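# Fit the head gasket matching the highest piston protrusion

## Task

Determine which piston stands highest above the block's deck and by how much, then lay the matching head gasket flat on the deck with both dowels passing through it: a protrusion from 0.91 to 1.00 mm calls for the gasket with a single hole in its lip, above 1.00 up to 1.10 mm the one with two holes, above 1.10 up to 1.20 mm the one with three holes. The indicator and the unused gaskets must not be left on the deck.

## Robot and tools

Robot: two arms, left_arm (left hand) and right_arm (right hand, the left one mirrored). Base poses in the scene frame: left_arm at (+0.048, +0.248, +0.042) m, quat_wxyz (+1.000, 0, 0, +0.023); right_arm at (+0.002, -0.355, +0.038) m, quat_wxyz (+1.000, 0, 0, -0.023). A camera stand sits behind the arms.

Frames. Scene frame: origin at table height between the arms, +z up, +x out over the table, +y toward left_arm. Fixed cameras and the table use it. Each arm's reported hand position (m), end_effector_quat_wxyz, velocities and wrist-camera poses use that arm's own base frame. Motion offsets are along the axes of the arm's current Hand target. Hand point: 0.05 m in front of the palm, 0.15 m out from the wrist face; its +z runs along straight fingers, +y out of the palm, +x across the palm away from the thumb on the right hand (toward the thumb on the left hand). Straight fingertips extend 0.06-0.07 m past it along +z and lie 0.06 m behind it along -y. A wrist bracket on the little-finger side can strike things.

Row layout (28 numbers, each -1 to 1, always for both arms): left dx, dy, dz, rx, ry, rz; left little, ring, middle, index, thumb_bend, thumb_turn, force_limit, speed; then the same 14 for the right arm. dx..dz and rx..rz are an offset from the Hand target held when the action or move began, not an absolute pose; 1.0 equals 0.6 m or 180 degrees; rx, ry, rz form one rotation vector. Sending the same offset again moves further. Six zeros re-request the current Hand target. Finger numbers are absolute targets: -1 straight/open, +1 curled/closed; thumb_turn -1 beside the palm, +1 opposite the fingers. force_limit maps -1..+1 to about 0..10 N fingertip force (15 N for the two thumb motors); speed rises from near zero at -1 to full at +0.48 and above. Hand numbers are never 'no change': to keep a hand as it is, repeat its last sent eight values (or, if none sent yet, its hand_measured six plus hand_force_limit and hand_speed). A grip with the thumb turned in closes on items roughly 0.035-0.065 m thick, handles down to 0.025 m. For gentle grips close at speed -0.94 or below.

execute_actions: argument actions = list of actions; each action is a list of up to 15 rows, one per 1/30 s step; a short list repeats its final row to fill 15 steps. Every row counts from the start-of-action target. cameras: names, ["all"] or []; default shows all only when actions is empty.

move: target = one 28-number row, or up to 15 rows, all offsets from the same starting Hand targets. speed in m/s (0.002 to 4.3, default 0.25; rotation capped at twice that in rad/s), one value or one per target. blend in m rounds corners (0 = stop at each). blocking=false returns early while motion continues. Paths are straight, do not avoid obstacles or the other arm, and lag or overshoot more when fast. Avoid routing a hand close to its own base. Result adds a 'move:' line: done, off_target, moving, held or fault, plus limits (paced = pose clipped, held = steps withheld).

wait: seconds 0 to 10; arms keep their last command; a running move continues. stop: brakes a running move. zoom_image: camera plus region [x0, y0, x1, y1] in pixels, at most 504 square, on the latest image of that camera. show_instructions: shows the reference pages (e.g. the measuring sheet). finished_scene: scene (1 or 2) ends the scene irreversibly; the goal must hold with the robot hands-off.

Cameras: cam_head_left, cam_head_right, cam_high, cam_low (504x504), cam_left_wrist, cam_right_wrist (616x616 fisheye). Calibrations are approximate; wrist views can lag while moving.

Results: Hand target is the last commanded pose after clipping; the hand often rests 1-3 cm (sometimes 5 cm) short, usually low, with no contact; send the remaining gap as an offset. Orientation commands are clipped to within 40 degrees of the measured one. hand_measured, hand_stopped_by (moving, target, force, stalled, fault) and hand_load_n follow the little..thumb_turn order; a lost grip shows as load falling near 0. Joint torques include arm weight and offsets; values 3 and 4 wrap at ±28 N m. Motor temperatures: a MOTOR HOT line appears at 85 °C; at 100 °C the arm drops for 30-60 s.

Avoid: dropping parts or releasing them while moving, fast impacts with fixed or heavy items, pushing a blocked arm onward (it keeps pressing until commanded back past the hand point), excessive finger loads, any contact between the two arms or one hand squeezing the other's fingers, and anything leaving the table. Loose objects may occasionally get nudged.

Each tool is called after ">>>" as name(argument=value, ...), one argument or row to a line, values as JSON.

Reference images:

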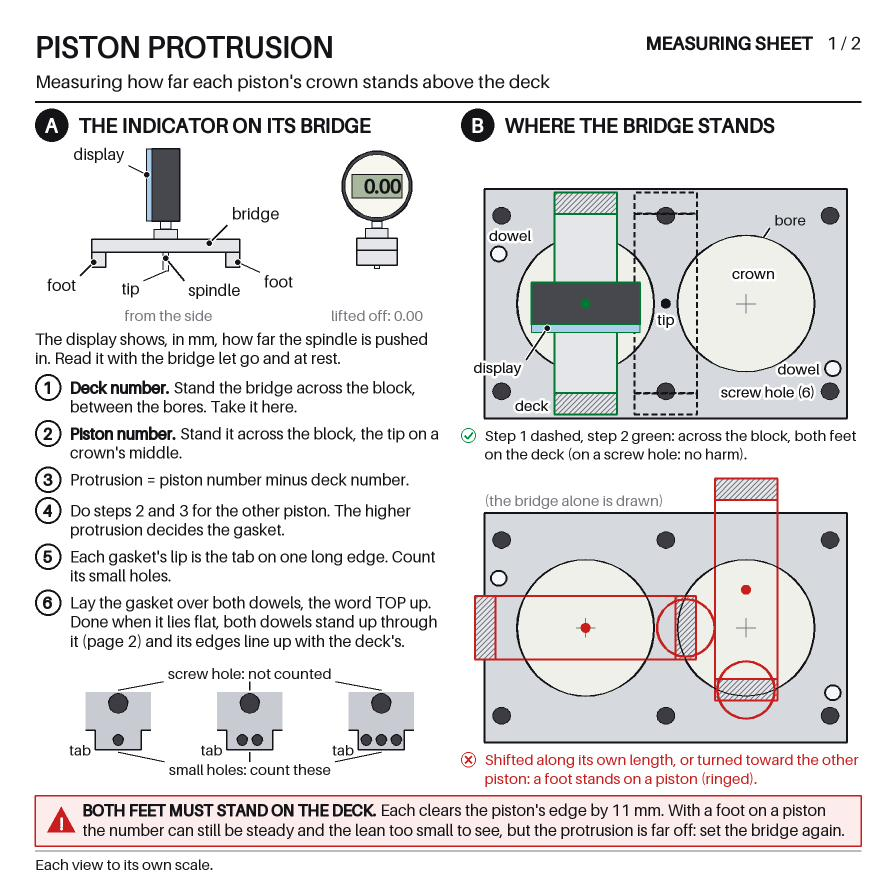

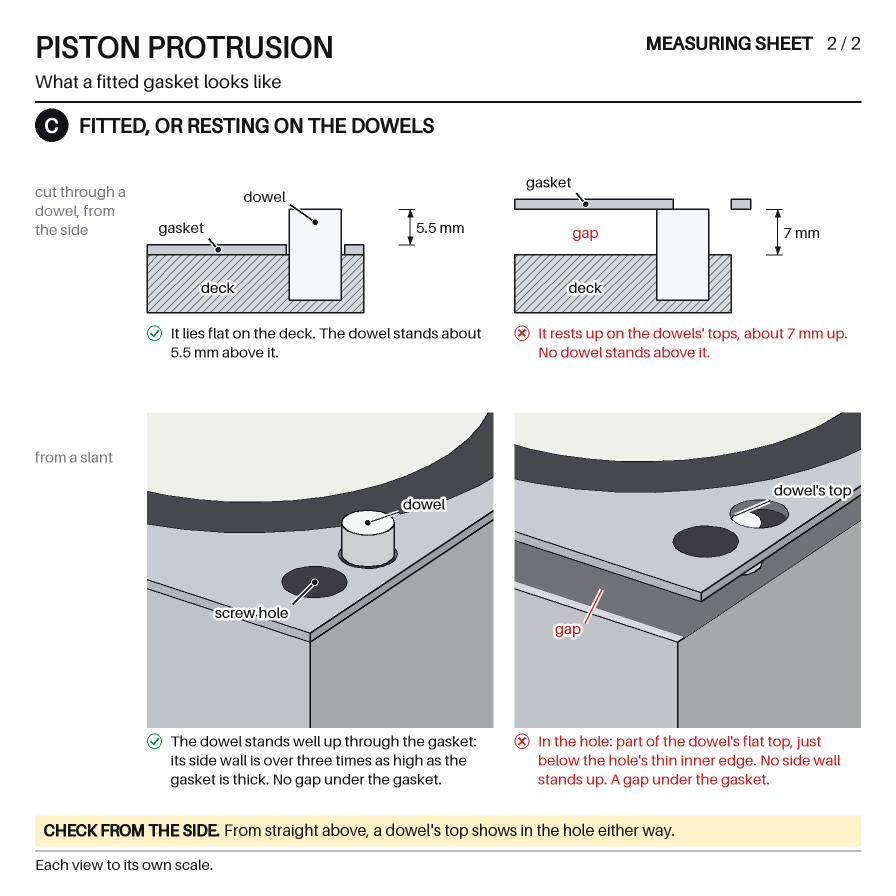

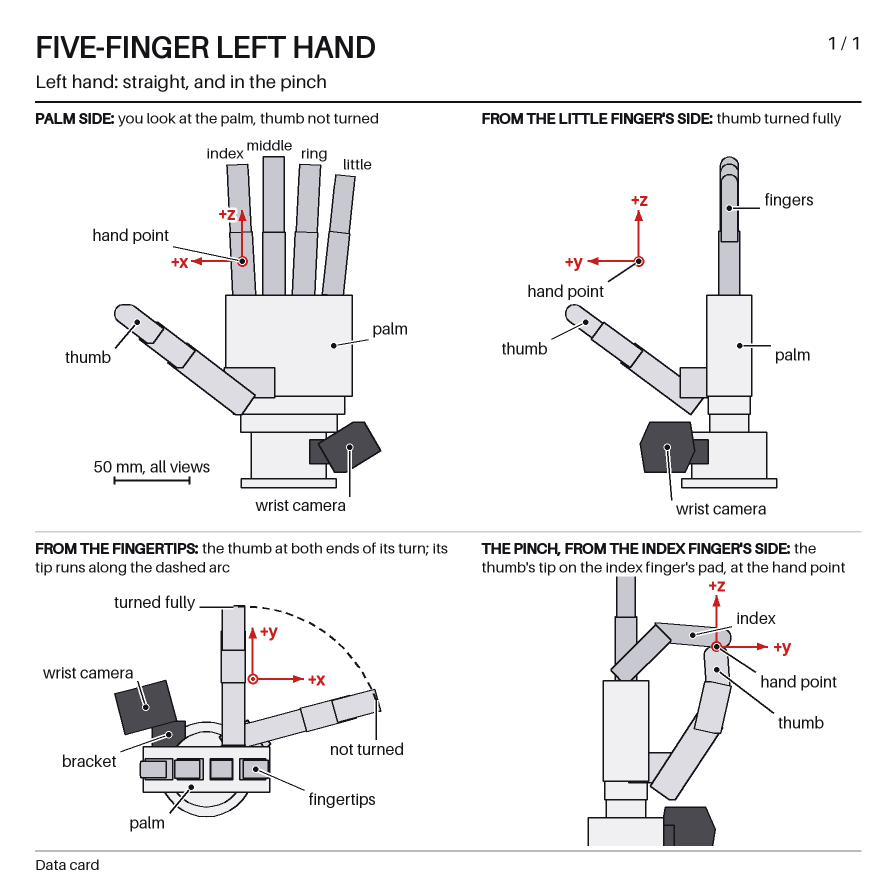

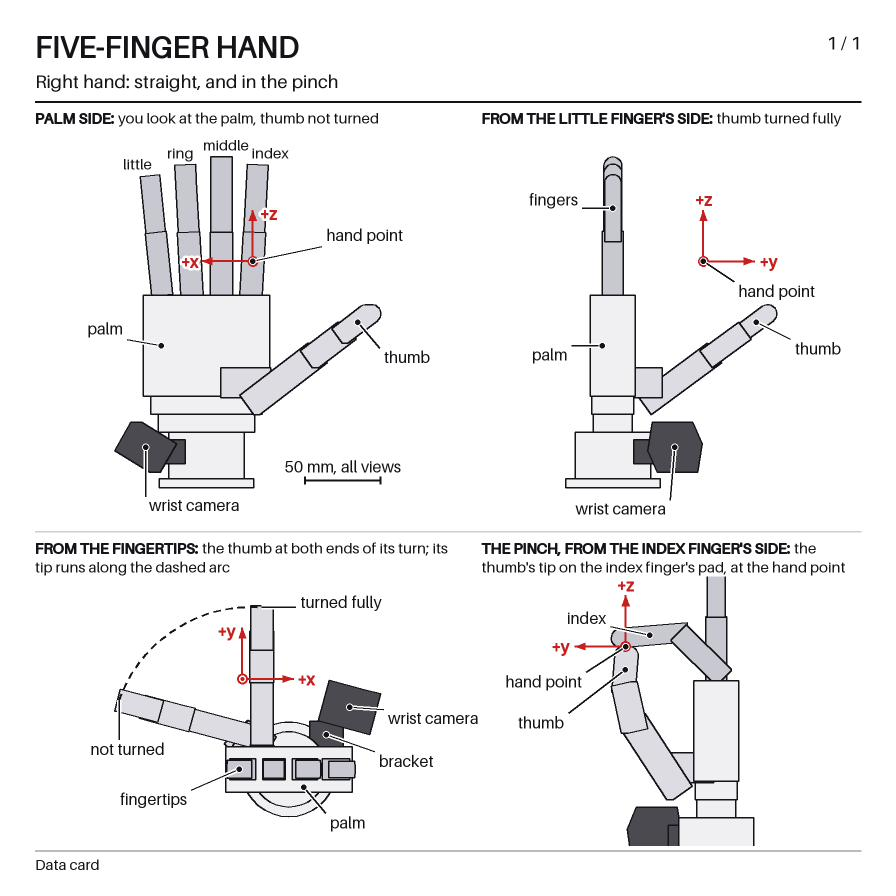

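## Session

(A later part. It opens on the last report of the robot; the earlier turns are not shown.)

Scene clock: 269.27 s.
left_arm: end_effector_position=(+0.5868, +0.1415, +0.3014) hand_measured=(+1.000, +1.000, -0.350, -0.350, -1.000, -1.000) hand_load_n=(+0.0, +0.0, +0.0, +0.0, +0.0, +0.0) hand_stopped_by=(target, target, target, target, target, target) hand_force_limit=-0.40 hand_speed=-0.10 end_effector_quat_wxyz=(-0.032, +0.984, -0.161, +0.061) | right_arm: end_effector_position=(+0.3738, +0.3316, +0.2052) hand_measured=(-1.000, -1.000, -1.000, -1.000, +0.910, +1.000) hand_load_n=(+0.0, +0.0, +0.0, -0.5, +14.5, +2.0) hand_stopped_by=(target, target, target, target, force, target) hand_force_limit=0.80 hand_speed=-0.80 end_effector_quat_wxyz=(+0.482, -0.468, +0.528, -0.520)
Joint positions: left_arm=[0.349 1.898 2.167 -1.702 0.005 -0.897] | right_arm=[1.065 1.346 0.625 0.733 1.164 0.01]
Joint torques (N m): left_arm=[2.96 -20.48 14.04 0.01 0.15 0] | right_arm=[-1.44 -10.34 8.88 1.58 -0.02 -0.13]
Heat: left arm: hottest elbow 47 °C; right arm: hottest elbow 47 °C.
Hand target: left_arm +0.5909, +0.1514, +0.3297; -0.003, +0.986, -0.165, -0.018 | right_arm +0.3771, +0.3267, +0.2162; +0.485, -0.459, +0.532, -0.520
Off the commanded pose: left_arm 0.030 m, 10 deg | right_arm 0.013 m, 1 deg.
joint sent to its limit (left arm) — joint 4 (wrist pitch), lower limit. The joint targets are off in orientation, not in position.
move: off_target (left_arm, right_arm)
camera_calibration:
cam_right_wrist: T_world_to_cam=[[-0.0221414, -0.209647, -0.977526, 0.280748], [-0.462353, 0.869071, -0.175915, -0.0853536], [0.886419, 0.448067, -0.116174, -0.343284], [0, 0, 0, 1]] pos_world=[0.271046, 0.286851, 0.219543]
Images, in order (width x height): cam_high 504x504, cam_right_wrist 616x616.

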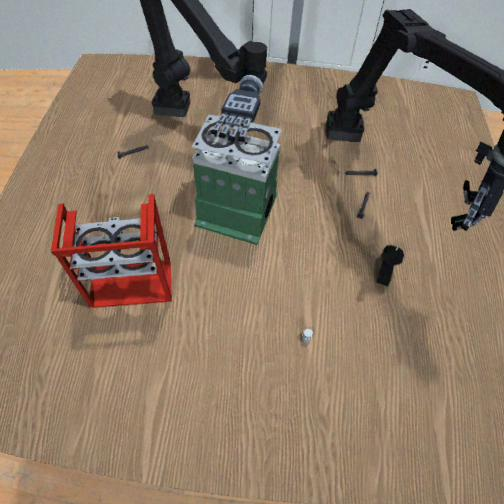

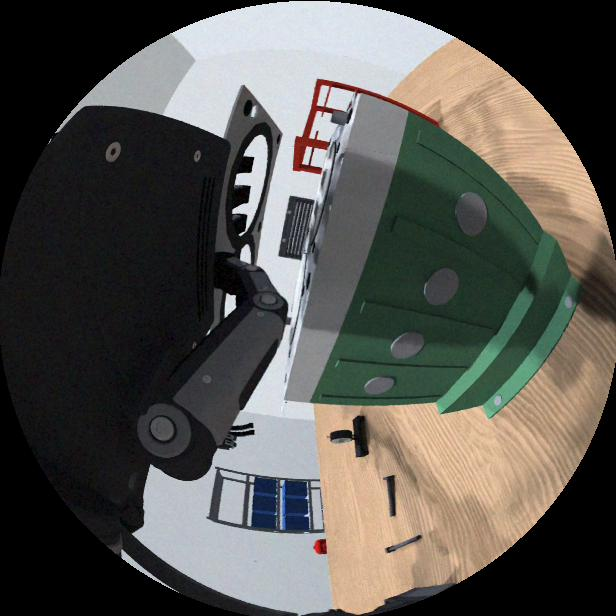

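>>> move(
  target=[0,0,0,0,0,0,1,1,-0.35,-0.35,-1,-1,-0.4,-0.1,-0.0277,0,-0.0589,0,0.0111,0,-1,-1,-1,-1,0.97,1,0.8,-0.8],
  speed=0.05,
  cameras=["cam_right_wrist", "cam_high"],
)

>>> zoom_image(
  camera="cam_high",
  region=[180, 75, 290, 185],
)

Scene clock: 275.83 s.
left_arm: end_effector_position=(+0.5868, +0.1415, +0.3014) hand_measured=(+1.000, +1.000, -0.350, -0.350, -1.000, -1.000) hand_load_n=(+0.0, +0.5, +0.0, +0.0, +0.0, +0.0) hand_stopped_by=(target, target, target, target, target, target) hand_force_limit=-0.40 hand_speed=-0.10 end_effector_quat_wxyz=(-0.032, +0.984, -0.161, +0.061) | right_arm: end_effector_position=(+0.3439, +0.3359, +0.2047) hand_measured=(-1.000, -1.000, -1.000, -1.000, +0.910, +1.000) hand_load_n=(+0.0, +0.0, +0.0, +0.0, +14.5, +2.0) hand_stopped_by=(target, target, target, target, force, target) hand_force_limit=0.80 hand_speed=-0.80 end_effector_quat_wxyz=(+0.466, -0.455, +0.540, -0.533)
Joint positions: left_arm=[0.349 1.898 2.167 -1.702 0.005 -0.897] | right_arm=[1.157 1.346 0.625 0.733 1.309 0.007]
Joint torques (N m): left_arm=[2.96 -20.48 14.05 0.01 0.15 0] | right_arm=[0.03 -7.88 10.81 1.85 0.12 -0.17]
Heat: left arm: hottest elbow 47 °C; right arm: hottest elbow 46 °C.
Hand target: left_arm +0.5909, +0.1514, +0.3297; -0.003, +0.986, -0.165, -0.018 | right_arm +0.3438, +0.3470, +0.2164; +0.476, -0.450, +0.540, -0.528
Off the commanded pose: left_arm 0.030 m, 10 deg | right_arm 0.016 m, 1 deg.
joint sent to its limit (left arm) — joint 4 (wrist pitch), lower limit. The joint targets are off in orientation, not in position.
move: off_target (left_arm, right_arm)
camera_calibration:
cam_right_wrist: T_world_to_cam=[[-0.035561, -0.210637, -0.976917, 0.28537], [-0.415687, 0.892076, -0.177212, -0.126462], [0.908812, 0.39979, -0.119282, -0.309704], [0, 0, 0, 1]] pos_world=[0.239042, 0.29674, 0.21943]
Images, in order (width x height): cam_high 504x504, cam_right_wrist 616x616.

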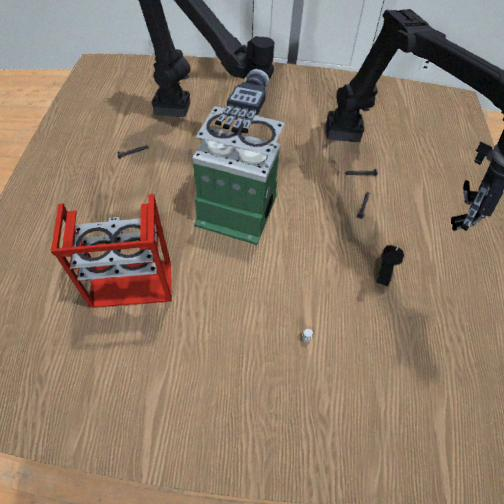

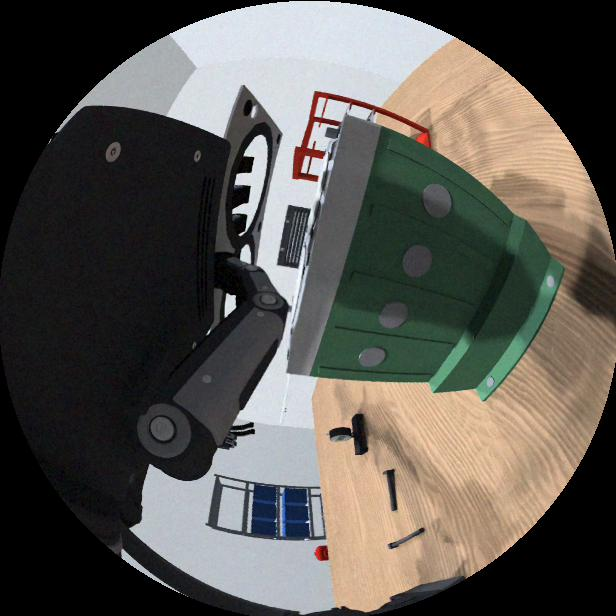

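Scaled by 4.582 from the camera's 504x504 image, which has a finer 720x720 frame.

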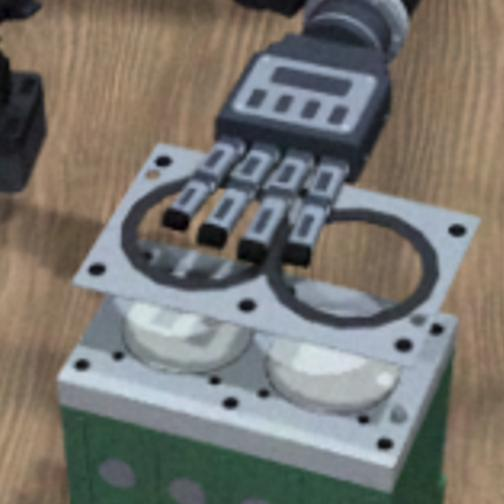

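>>> move(
  target=[0,0,0,0,0,0,1,1,-0.35,-0.35,-1,-1,-0.4,-0.1,0.0173,0.055,0.0215,0,0,-0.005,-1,-1,-1,-1,0.97,1,0.8,-0.8],
  speed=0.05,
  cameras=["cam_right_wrist", "cam_high"],
)

>>> zoom_image(
  camera="cam_high",
  region=[180, 75, 290, 185],
)

>>> zoom_image(
  camera="cam_right_wrist",
  region=[200, 80, 380, 260],
)

Scene clock: 278.27 s.
left_arm: end_effector_position=(+0.5868, +0.1415, +0.3014) hand_measured=(+1.000, +1.000, -0.350, -0.350, -1.000, -1.000) hand_load_n=(+0.0, +0.0, +0.0, +0.0, +0.0, +0.0) hand_stopped_by=(target, target, target, target, target, target) hand_force_limit=-0.40 hand_speed=-0.10 end_effector_quat_wxyz=(-0.032, +0.984, -0.161, +0.061) | right_arm: end_effector_position=(+0.3505, +0.3372, +0.1837) hand_measured=(-1.000, -1.000, -1.000, -1.000, +0.910, +1.000) hand_load_n=(+0.0, +0.0, +0.0, +0.0, +15.0, +1.5) hand_stopped_by=(target, target, target, target, force, target) hand_force_limit=0.80 hand_speed=-0.80 end_effector_quat_wxyz=(+0.472, -0.459, +0.535, -0.530)
Joint positions: left_arm=[0.349 1.898 2.167 -1.702 0.005 -0.897] | right_arm=[1.139 1.403 0.601 0.823 1.273 -0.002]
Joint torques (N m): left_arm=[2.96 -20.54 14.04 0.01 0.15 0] | right_arm=[-1.44 -7.41 8.18 2.58 -0.06 -0.17]
Heat: left arm: hottest elbow 47 °C; right arm: hottest elbow 46 °C.
Hand target: left_arm +0.5909, +0.1514, +0.3297; -0.003, +0.986, -0.165, -0.018 | right_arm +0.3556, +0.3361, +0.1832; +0.472, -0.454, +0.537, -0.532
Off the commanded pose: left_arm 0.030 m, 10 deg | right_arm 0.005 m, 1 deg.
joint sent to its limit (left arm) — joint 4 (wrist pitch), lower limit. The joint targets are off in orientation, not in position.
move: off_target (left_arm)
camera_calibration:
cam_right_wrist: T_world_to_cam=[[-0.0290085, -0.212085, -0.97682, 0.263491], [-0.43107, 0.884344, -0.179206, -0.120225], [0.901852, 0.41588, -0.117077, -0.321993], [0, 0, 0, 1]] pos_world=[0.246209, 0.296113, 0.19814]
Images, in order (width x height): cam_high 504x504, cam_right_wrist 616x616.

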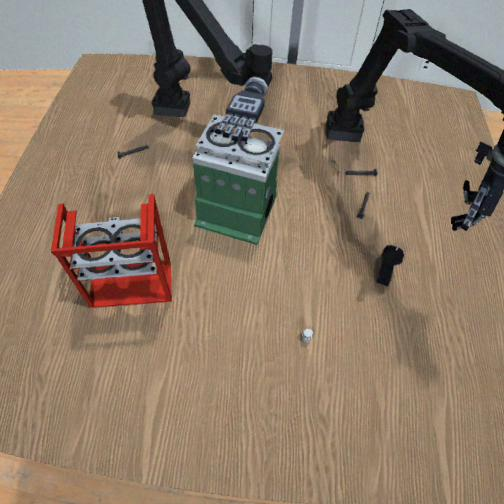

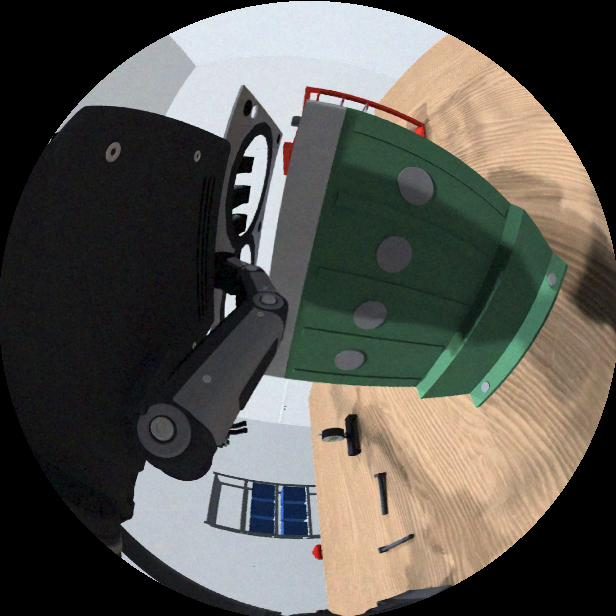

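Scaled by 4.582 from the camera's 504x504 image, which has a finer 720x720 frame.

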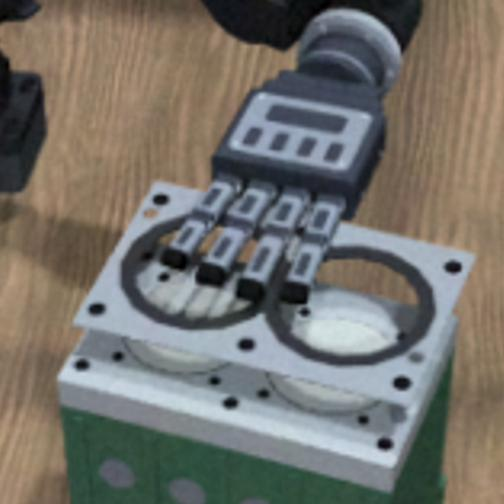

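Scaled by 2.800 from the camera's 616x616 image, which has a finer 880x880 frame.

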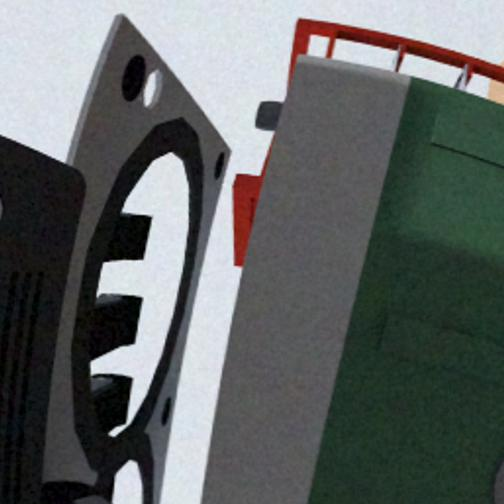

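>>> move(
  target=[0,0,0,0,0,0,1,1,-0.35,-0.35,-1,-1,-0.4,-0.1,0,0.0133,0,0,0,-0.004,-1,-1,-1,-1,0.97,1,0.8,-0.8],
  speed=0.03,
  cameras=["cam_right_wrist", "cam_high"],
)

>>> zoom_image(
  camera="cam_right_wrist",
  region=[200, 80, 380, 260],
)

Scene clock: 279.90 s.
left_arm: end_effector_position=(+0.5868, +0.1415, +0.3014) hand_measured=(+1.000, +1.000, -0.350, -0.350, -1.000, -1.000) hand_load_n=(+0.0, +0.0, +0.0, +0.0, +0.0, +0.0) hand_stopped_by=(target, target, target, target, target, target) hand_force_limit=-0.40 hand_speed=-0.10 end_effector_quat_wxyz=(-0.032, +0.984, -0.161, +0.061) | right_arm: end_effector_position=(+0.3509, +0.3376, +0.1759) hand_measured=(-1.000, -1.000, -1.000, -1.000, +0.910, +1.000) hand_load_n=(+0.0, +0.0, +0.0, +0.0, +15.0, +1.5) hand_stopped_by=(target, target, target, target, force, target) hand_force_limit=0.80 hand_speed=-0.80 end_effector_quat_wxyz=(+0.469, -0.462, +0.532, -0.533)
Joint positions: left_arm=[0.349 1.898 2.167 -1.702 0.005 -0.897] | right_arm=[1.139 1.426 0.597 0.852 1.273 -0.015]
Joint torques (N m): left_arm=[2.9 -20.48 14.04 -0.01 0.15 0] | right_arm=[-1.2 -7.65 7.98 2.58 -0.01 -0.18]
Heat: left arm: hottest elbow 47 °C; right arm: hottest elbow 46 °C.
Hand target: left_arm +0.5909, +0.1514, +0.3297; -0.003, +0.986, -0.165, -0.018 | right_arm +0.3557, +0.3363, +0.1752; +0.468, -0.458, +0.534, -0.535
Off the commanded pose: left_arm 0.030 m, 10 deg | right_arm 0.005 m, 1 deg.
joint sent to its limit (left arm) — joint 4 (wrist pitch), lower limit. The joint targets are off in orientation, not in position.
move: off_target (left_arm)
camera_calibration:
cam_right_wrist: T_world_to_cam=[[-0.0305154, -0.223917, -0.97413, 0.260042], [-0.431238, 0.882163, -0.189268, -0.119217], [0.901722, 0.414306, -0.123481, -0.321813], [0, 0, 0, 1]] pos_world=[0.246711, 0.296726, 0.191013]
Images, in order (width x height): cam_high 504x504, cam_right_wrist 616x616.

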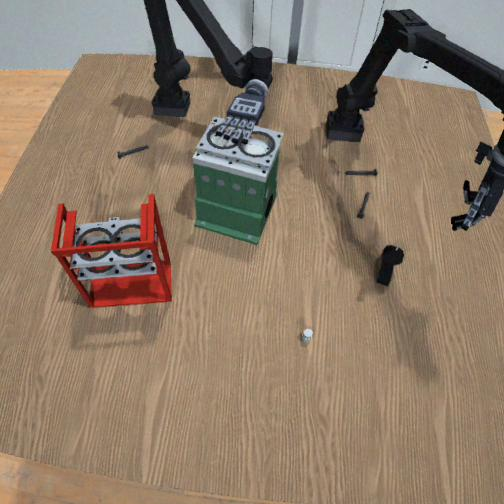

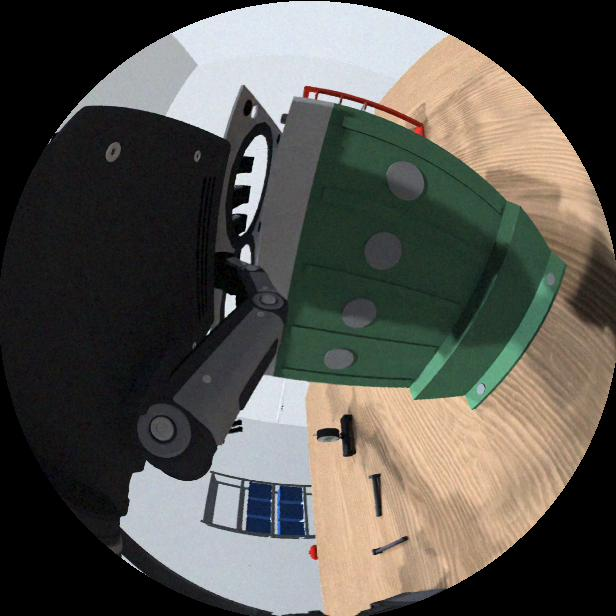

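Scaled by 2.800 from the camera's 616x616 image, which has a finer 880x880 frame.

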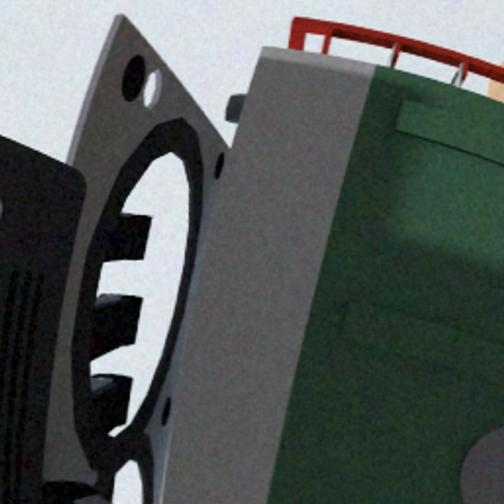

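>>> move(
  target=[0,0,0,0,0,0,1,1,-0.35,-0.35,-1,-1,-0.4,-0.1,0,0.008,0,0,0,0,-1,-1,-1,-1,0.97,1,0.8,-0.8],
  speed=0.03,
  cameras=["cam_right_wrist", "cam_high", "cam_low"],
)

>>> zoom_image(
  camera="cam_right_wrist",
  region=[200, 80, 380, 260],
)

>>> zoom_image(
  camera="cam_high",
  region=[180, 75, 290, 185],
)

Scene clock: 281.23 s.
left_arm: end_effector_position=(+0.5868, +0.1415, +0.3014) hand_measured=(+1.000, +1.000, -0.350, -0.350, -1.000, -1.000) hand_load_n=(+0.0, +0.0, +0.0, +0.0, +0.0, +0.0) hand_stopped_by=(target, target, target, target, target, target) hand_force_limit=-0.40 hand_speed=-0.10 end_effector_quat_wxyz=(-0.032, +0.984, -0.161, +0.061) | right_arm: end_effector_position=(+0.3509, +0.3376, +0.1713) hand_measured=(-1.000, -1.000, -1.000, -1.000, +0.910, +1.000) hand_load_n=(+0.0, -0.5, +0.0, -0.5, +15.0, +2.0) hand_stopped_by=(target, target, target, target, force, target) hand_force_limit=0.80 hand_speed=-0.80 end_effector_quat_wxyz=(+0.469, -0.462, +0.532, -0.533)
Joint positions: left_arm=[0.349 1.898 2.167 -1.702 0.005 -0.897] | right_arm=[1.139 1.439 0.592 0.87 1.273 -0.015]
Joint torques (N m): left_arm=[2.9 -20.48 14.04 -0.01 0.15 0] | right_arm=[-1.38 -7.94 7.94 2.58 -0.03 -0.2]
Heat: left arm: hottest elbow 47 °C; right arm: hottest elbow 46 °C.
Hand target: left_arm +0.5909, +0.1514, +0.3297; -0.003, +0.986, -0.165, -0.018 | right_arm +0.3557, +0.3363, +0.1704; +0.468, -0.458, +0.534, -0.535
Off the commanded pose: left_arm 0.030 m, 10 deg | right_arm 0.005 m, 1 deg.
joint sent to its limit (left arm) — joint 4 (wrist pitch), lower limit. The joint targets are off in orientation, not in position.
move: off_target (left_arm)
camera_calibration:
cam_right_wrist: T_world_to_cam=[[-0.0303855, -0.223963, -0.974124, 0.255542], [-0.431224, 0.882149, -0.189366, -0.120069], [0.901733, 0.414312, -0.123383, -0.322404], [0, 0, 0, 1]] pos_world=[0.24671, 0.296726, 0.186413]
Images, in order (width x height): cam_high 504x504, cam_low 504x504, cam_right_wrist 616x616.

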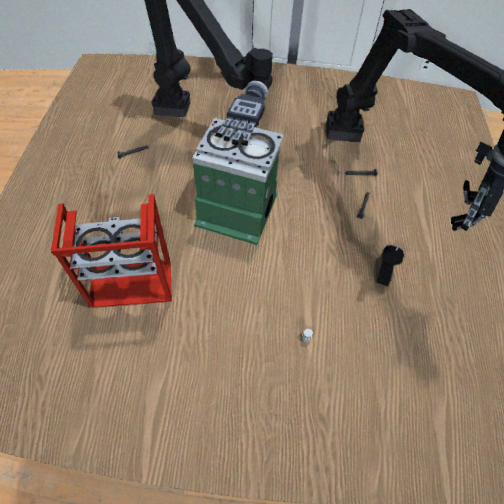

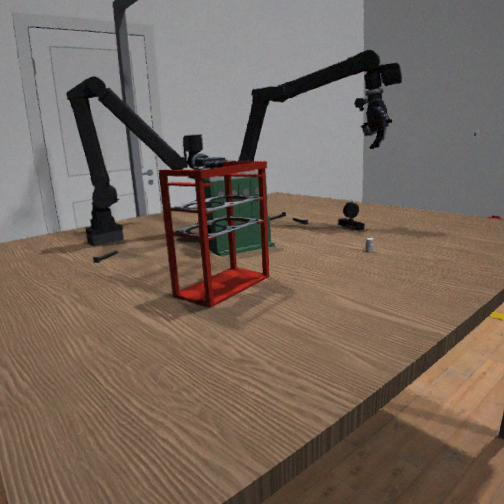

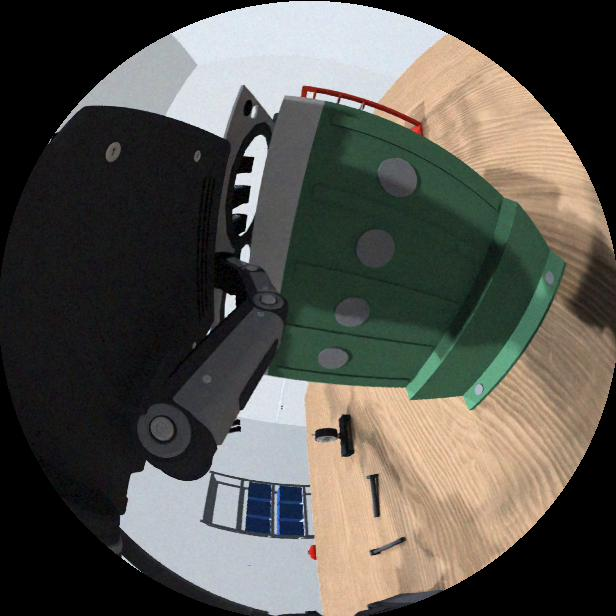

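Scaled by 2.800 from the camera's 616x616 image, which has a finer 880x880 frame.

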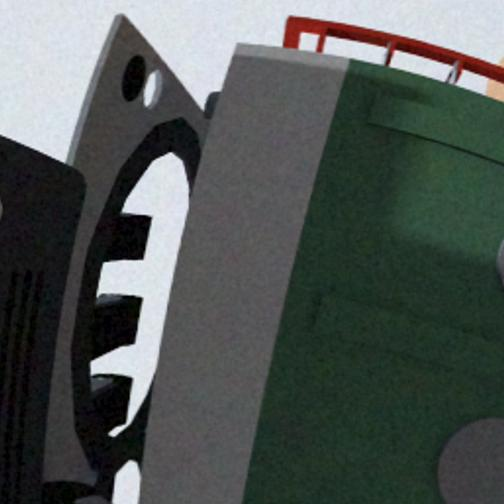

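Scaled by 4.582 from the camera's 504x504 image, which has a finer 720x720 frame.

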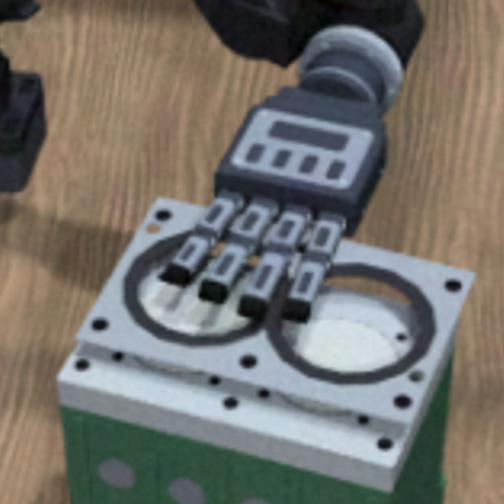

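>>> move(
  target=[0,0,0,0,0,0,1,1,-0.35,-0.35,-1,-1,-0.4,-0.1,0,0.006,0,0,0,0,-1,-1,-1,-1,0.97,1,0.8,-0.8],
  speed=0.03,
  cameras=["cam_right_wrist", "cam_high", "cam_low"],
)

>>> zoom_image(
  camera="cam_right_wrist",
  region=[200, 80, 380, 260],
)

>>> zoom_image(
  camera="cam_high",
  region=[180, 75, 290, 185],
)

Scene clock: 282.67 s.
left_arm: end_effector_position=(+0.5868, +0.1415, +0.3014) hand_measured=(+1.000, +1.000, -0.350, -0.350, -1.000, -1.000) hand_load_n=(+0.0, +0.0, +0.5, +0.0, +0.0, +0.0) hand_stopped_by=(target, target, target, target, target, target) hand_force_limit=-0.40 hand_speed=-0.10 end_effector_quat_wxyz=(-0.032, +0.984, -0.161, +0.061) | right_arm: end_effector_position=(+0.3510, +0.3377, +0.1679) hand_measured=(-1.000, -1.000, -1.000, -1.000, +0.910, +1.000) hand_load_n=(+0.0, +0.0, +0.0, +0.0, +14.5, +1.5) hand_stopped_by=(target, target, target, target, force, target) hand_force_limit=0.80 hand_speed=-0.80 end_effector_quat_wxyz=(+0.469, -0.462, +0.532, -0.533)
Joint positions: left_arm=[0.349 1.898 2.167 -1.702 0.005 -0.897] | right_arm=[1.139 1.449 0.589 0.882 1.273 -0.015]
Joint torques (N m): left_arm=[2.9 -20.48 14.04 -0.01 0.15 0] | right_arm=[-1.38 -7.94 7.84 2.52 -0.04 -0.19]
Heat: left arm: hottest elbow 47 °C; right arm: hottest elbow 45 °C.
Hand target: left_arm +0.5909, +0.1514, +0.3297; -0.003, +0.986, -0.165, -0.018 | right_arm +0.3558, +0.3364, +0.1668; +0.468, -0.458, +0.534, -0.535
Off the commanded pose: left_arm 0.030 m, 10 deg | right_arm 0.005 m, 1 deg.
joint sent to its limit (left arm) — joint 4 (wrist pitch), lower limit. The joint targets are off in orientation, not in position.
move: off_target (left_arm)
camera_calibration:
cam_right_wrist: T_world_to_cam=[[-0.0303855, -0.223963, -0.974124, 0.252255], [-0.431224, 0.882149, -0.189366, -0.120758], [0.901733, 0.414312, -0.123383, -0.322955], [0, 0, 0, 1]] pos_world=[0.24681, 0.296826, 0.183013]
Images, in order (width x height): cam_high 504x504, cam_low 504x504, cam_right_wrist 616x616.

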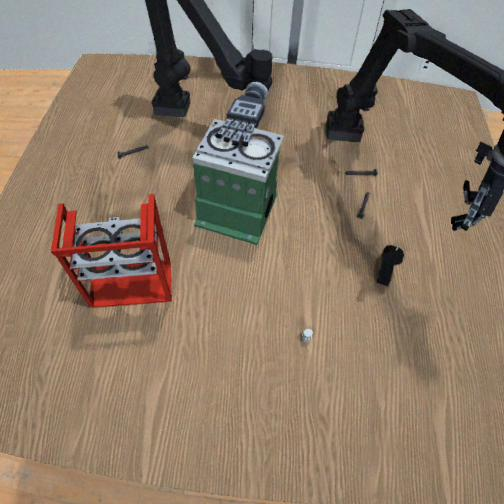

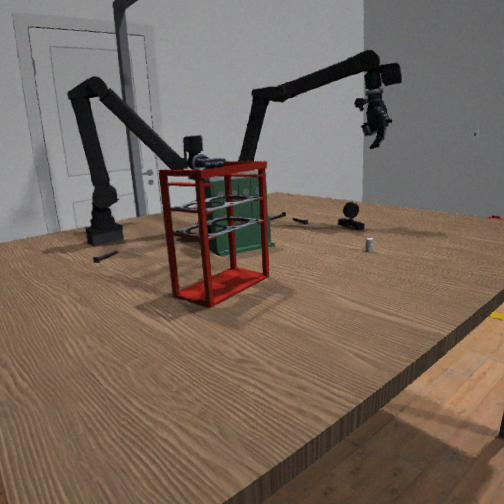

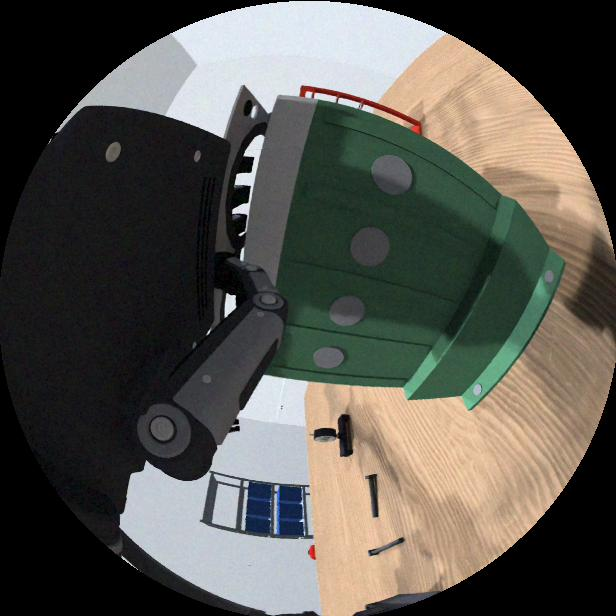

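Scaled by 2.800 from the camera's 616x616 image, which has a finer 880x880 frame.

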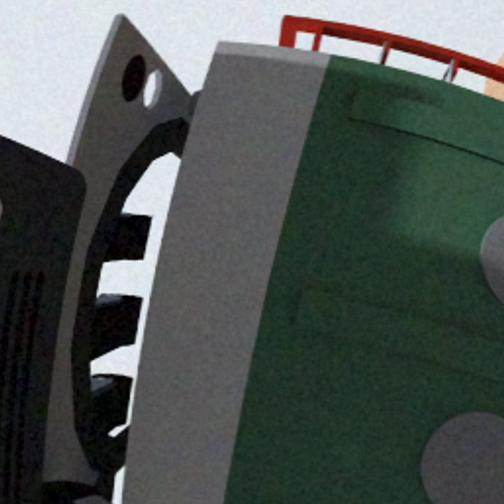

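Scaled by 4.582 from the camera's 504x504 image, which has a finer 720x720 frame.

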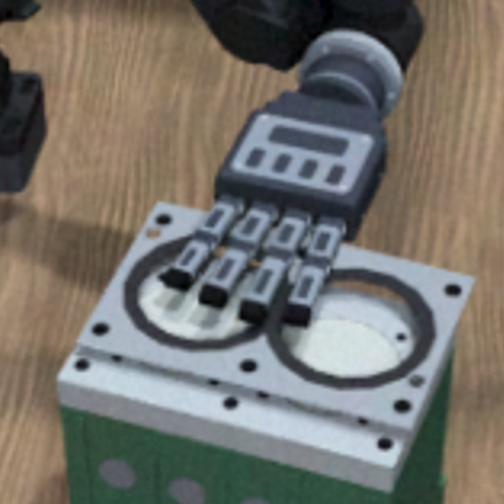

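>>> move(
  target=[0,0,0,0,0,0,1,1,-0.35,-0.35,-1,-1,-0.4,-0.1,0,0.005,0,0,0,0,-1,-1,-1,-1,0.97,1,0.8,-0.8],
  speed=0.03,
  cameras=["cam_right_wrist", "cam_high"],
)

>>> zoom_image(
  camera="cam_right_wrist",
  region=[200, 80, 380, 260],
)

Scene clock: 283.93 s.
left_arm: end_effector_position=(+0.5868, +0.1415, +0.3014) hand_measured=(+1.000, +1.000, -0.350, -0.350, -1.000, -1.000) hand_load_n=(+0.0, +0.0, +0.0, +0.0, +0.0, +0.0) hand_stopped_by=(target, target, target, target, target, target) hand_force_limit=-0.40 hand_speed=-0.10 end_effector_quat_wxyz=(-0.032, +0.984, -0.161, +0.061) | right_arm: end_effector_position=(+0.3514, +0.3386, +0.1660) hand_measured=(-1.000, -1.000, -1.000, -1.000, +0.910, +1.000) hand_load_n=(+0.0, +0.0, +0.0, +0.0, +14.5, +1.5) hand_stopped_by=(target, target, target, target, force, target) hand_force_limit=0.80 hand_speed=-0.80 end_effector_quat_wxyz=(+0.469, -0.461, +0.532, -0.532)
Joint positions: left_arm=[0.349 1.898 2.167 -1.702 0.005 -0.897] | right_arm=[1.139 1.458 0.589 0.894 1.273 -0.015]
Joint torques (N m): left_arm=[2.96 -20.48 14.04 0.01 0.15 0] | right_arm=[-1.49 -8.06 7.49 2.55 -0.04 -0.19]
Heat: left arm: hottest elbow 47 °C; right arm: hottest elbow 45 °C.
Hand target: left_arm +0.5909, +0.1514, +0.3297; -0.003, +0.986, -0.165, -0.018 | right_arm +0.3558, +0.3364, +0.1638; +0.468, -0.458, +0.534, -0.535
Off the commanded pose: left_arm 0.030 m, 10 deg | right_arm 0.005 m, 1 deg.
joint sent to its limit (left arm) — joint 4 (wrist pitch), lower limit. The joint targets are off in orientation, not in position.
move: off_target (left_arm)
camera_calibration:
cam_right_wrist: T_world_to_cam=[[-0.0293208, -0.22158, -0.974701, 0.249563], [-0.431026, 0.882606, -0.187678, -0.122264], [0.901863, 0.414619, -0.121385, -0.324429], [0, 0, 0, 1]] pos_world=[0.247209, 0.297724, 0.180922]
Images, in order (width x height): cam_high 504x504, cam_right_wrist 616x616.

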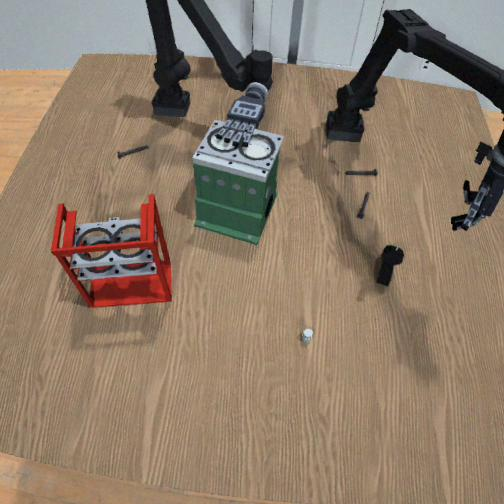

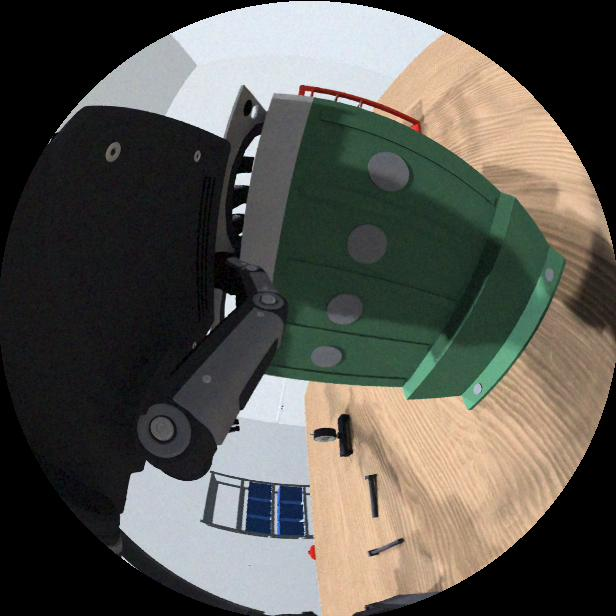

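Scaled by 2.800 from the camera's 616x616 image, which has a finer 880x880 frame.

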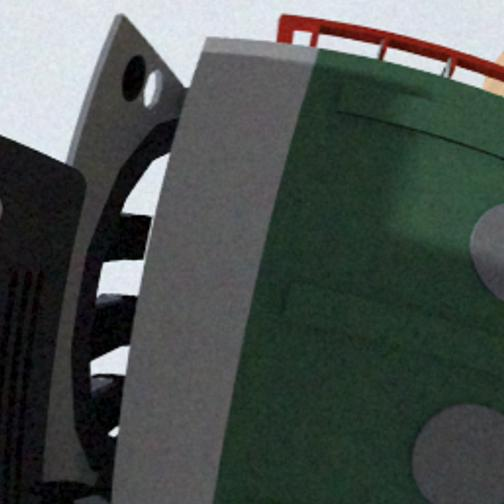

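>>> move(
  target=[0,0,0,0,0,0,1,1,-0.35,-0.35,-1,-1,-0.4,-0.1,0,0,0,0,0,0,-1,-1,-1,-1,0.86,1,0.8,-0.85],
  speed=0.03,
  cameras=["cam_right_wrist", "cam_high"],
)

>>> zoom_image(
  camera="cam_right_wrist",
  region=[200, 80, 380, 260],
)

>>> zoom_image(
  camera="cam_high",
  region=[180, 75, 290, 185],
)

Scene clock: 284.77 s.
left_arm: end_effector_position=(+0.5868, +0.1415, +0.3014) hand_measured=(+1.000, +1.000, -0.350, -0.350, -1.000, -1.000) hand_load_n=(+0.0, +0.0, +0.0, +0.0, +0.0, +0.0) hand_stopped_by=(target, target, target, target, target, target) hand_force_limit=-0.40 hand_speed=-0.10 end_effector_quat_wxyz=(-0.032, +0.984, -0.161, +0.061) | right_arm: end_effector_position=(+0.3515, +0.3388, +0.1667) hand_measured=(-1.000, -1.000, -1.000, -1.000, +0.860, +1.000) hand_load_n=(+0.0, +0.0, +0.0, +0.0, +0.5, +0.0) hand_stopped_by=(target, target, target, target, target, target) hand_force_limit=0.80 hand_speed=-0.85 end_effector_quat_wxyz=(+0.471, -0.460, +0.533, -0.532)
Joint positions: left_arm=[0.349 1.898 2.167 -1.702 0.005 -0.897] | right_arm=[1.139 1.458 0.589 0.898 1.273 -0.015]
Joint torques (N m): left_arm=[2.96 -20.54 14.04 -0.01 0.15 0] | right_arm=[-1.26 -7.82 7.47 2.41 -0.03 -0.19]
Heat: left arm: hottest elbow 47 °C; right arm: hottest elbow 45 °C.
Hand target: left_arm +0.5909, +0.1514, +0.3297; -0.003, +0.986, -0.165, -0.018 | right_arm +0.3558, +0.3364, +0.1638; +0.468, -0.458, +0.534, -0.535
Off the commanded pose: left_arm 0.030 m, 10 deg | right_arm 0.006 m, 1 deg.
joint sent to its limit (left arm) — joint 4 (wrist pitch), lower limit. The joint targets are off in orientation, not in position.
move: off_target (left_arm)
camera_calibration:
cam_right_wrist: T_world_to_cam=[[-0.0275645, -0.217856, -0.975592, 0.24853], [-0.430723, 0.883303, -0.185077, -0.123133], [0.902063, 0.415108, -0.118183, -0.325246], [0, 0, 0, 1]] pos_world=[0.247207, 0.29792, 0.181236]
Images, in order (width x height): cam_high 504x504, cam_right_wrist 616x616.

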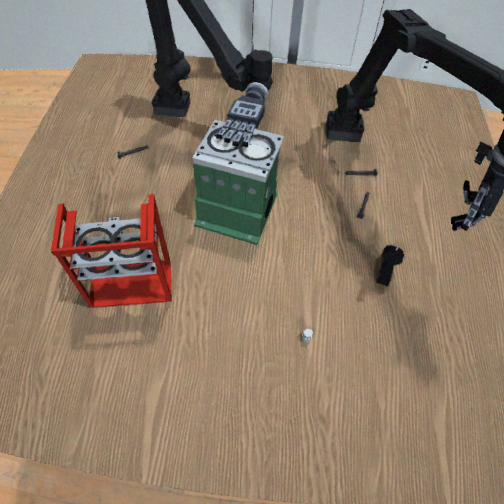

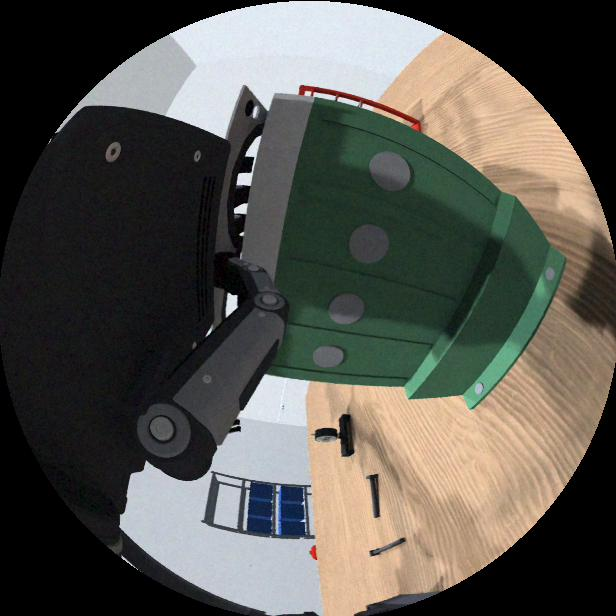

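Scaled by 2.800 from the camera's 616x616 image, which has a finer 880x880 frame.

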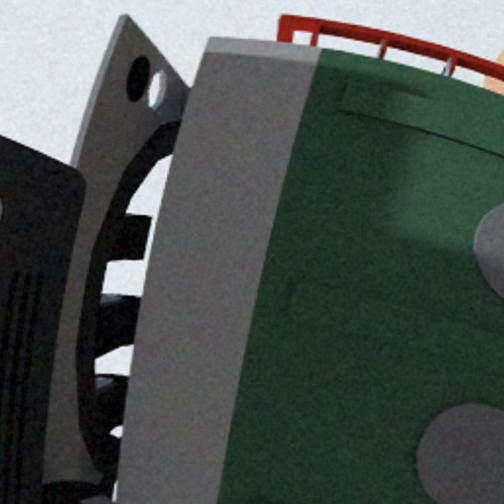

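Scaled by 4.582 from the camera's 504x504 image, which has a finer 720x720 frame.

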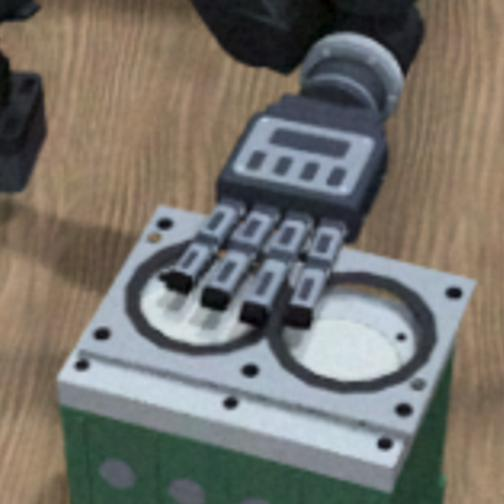

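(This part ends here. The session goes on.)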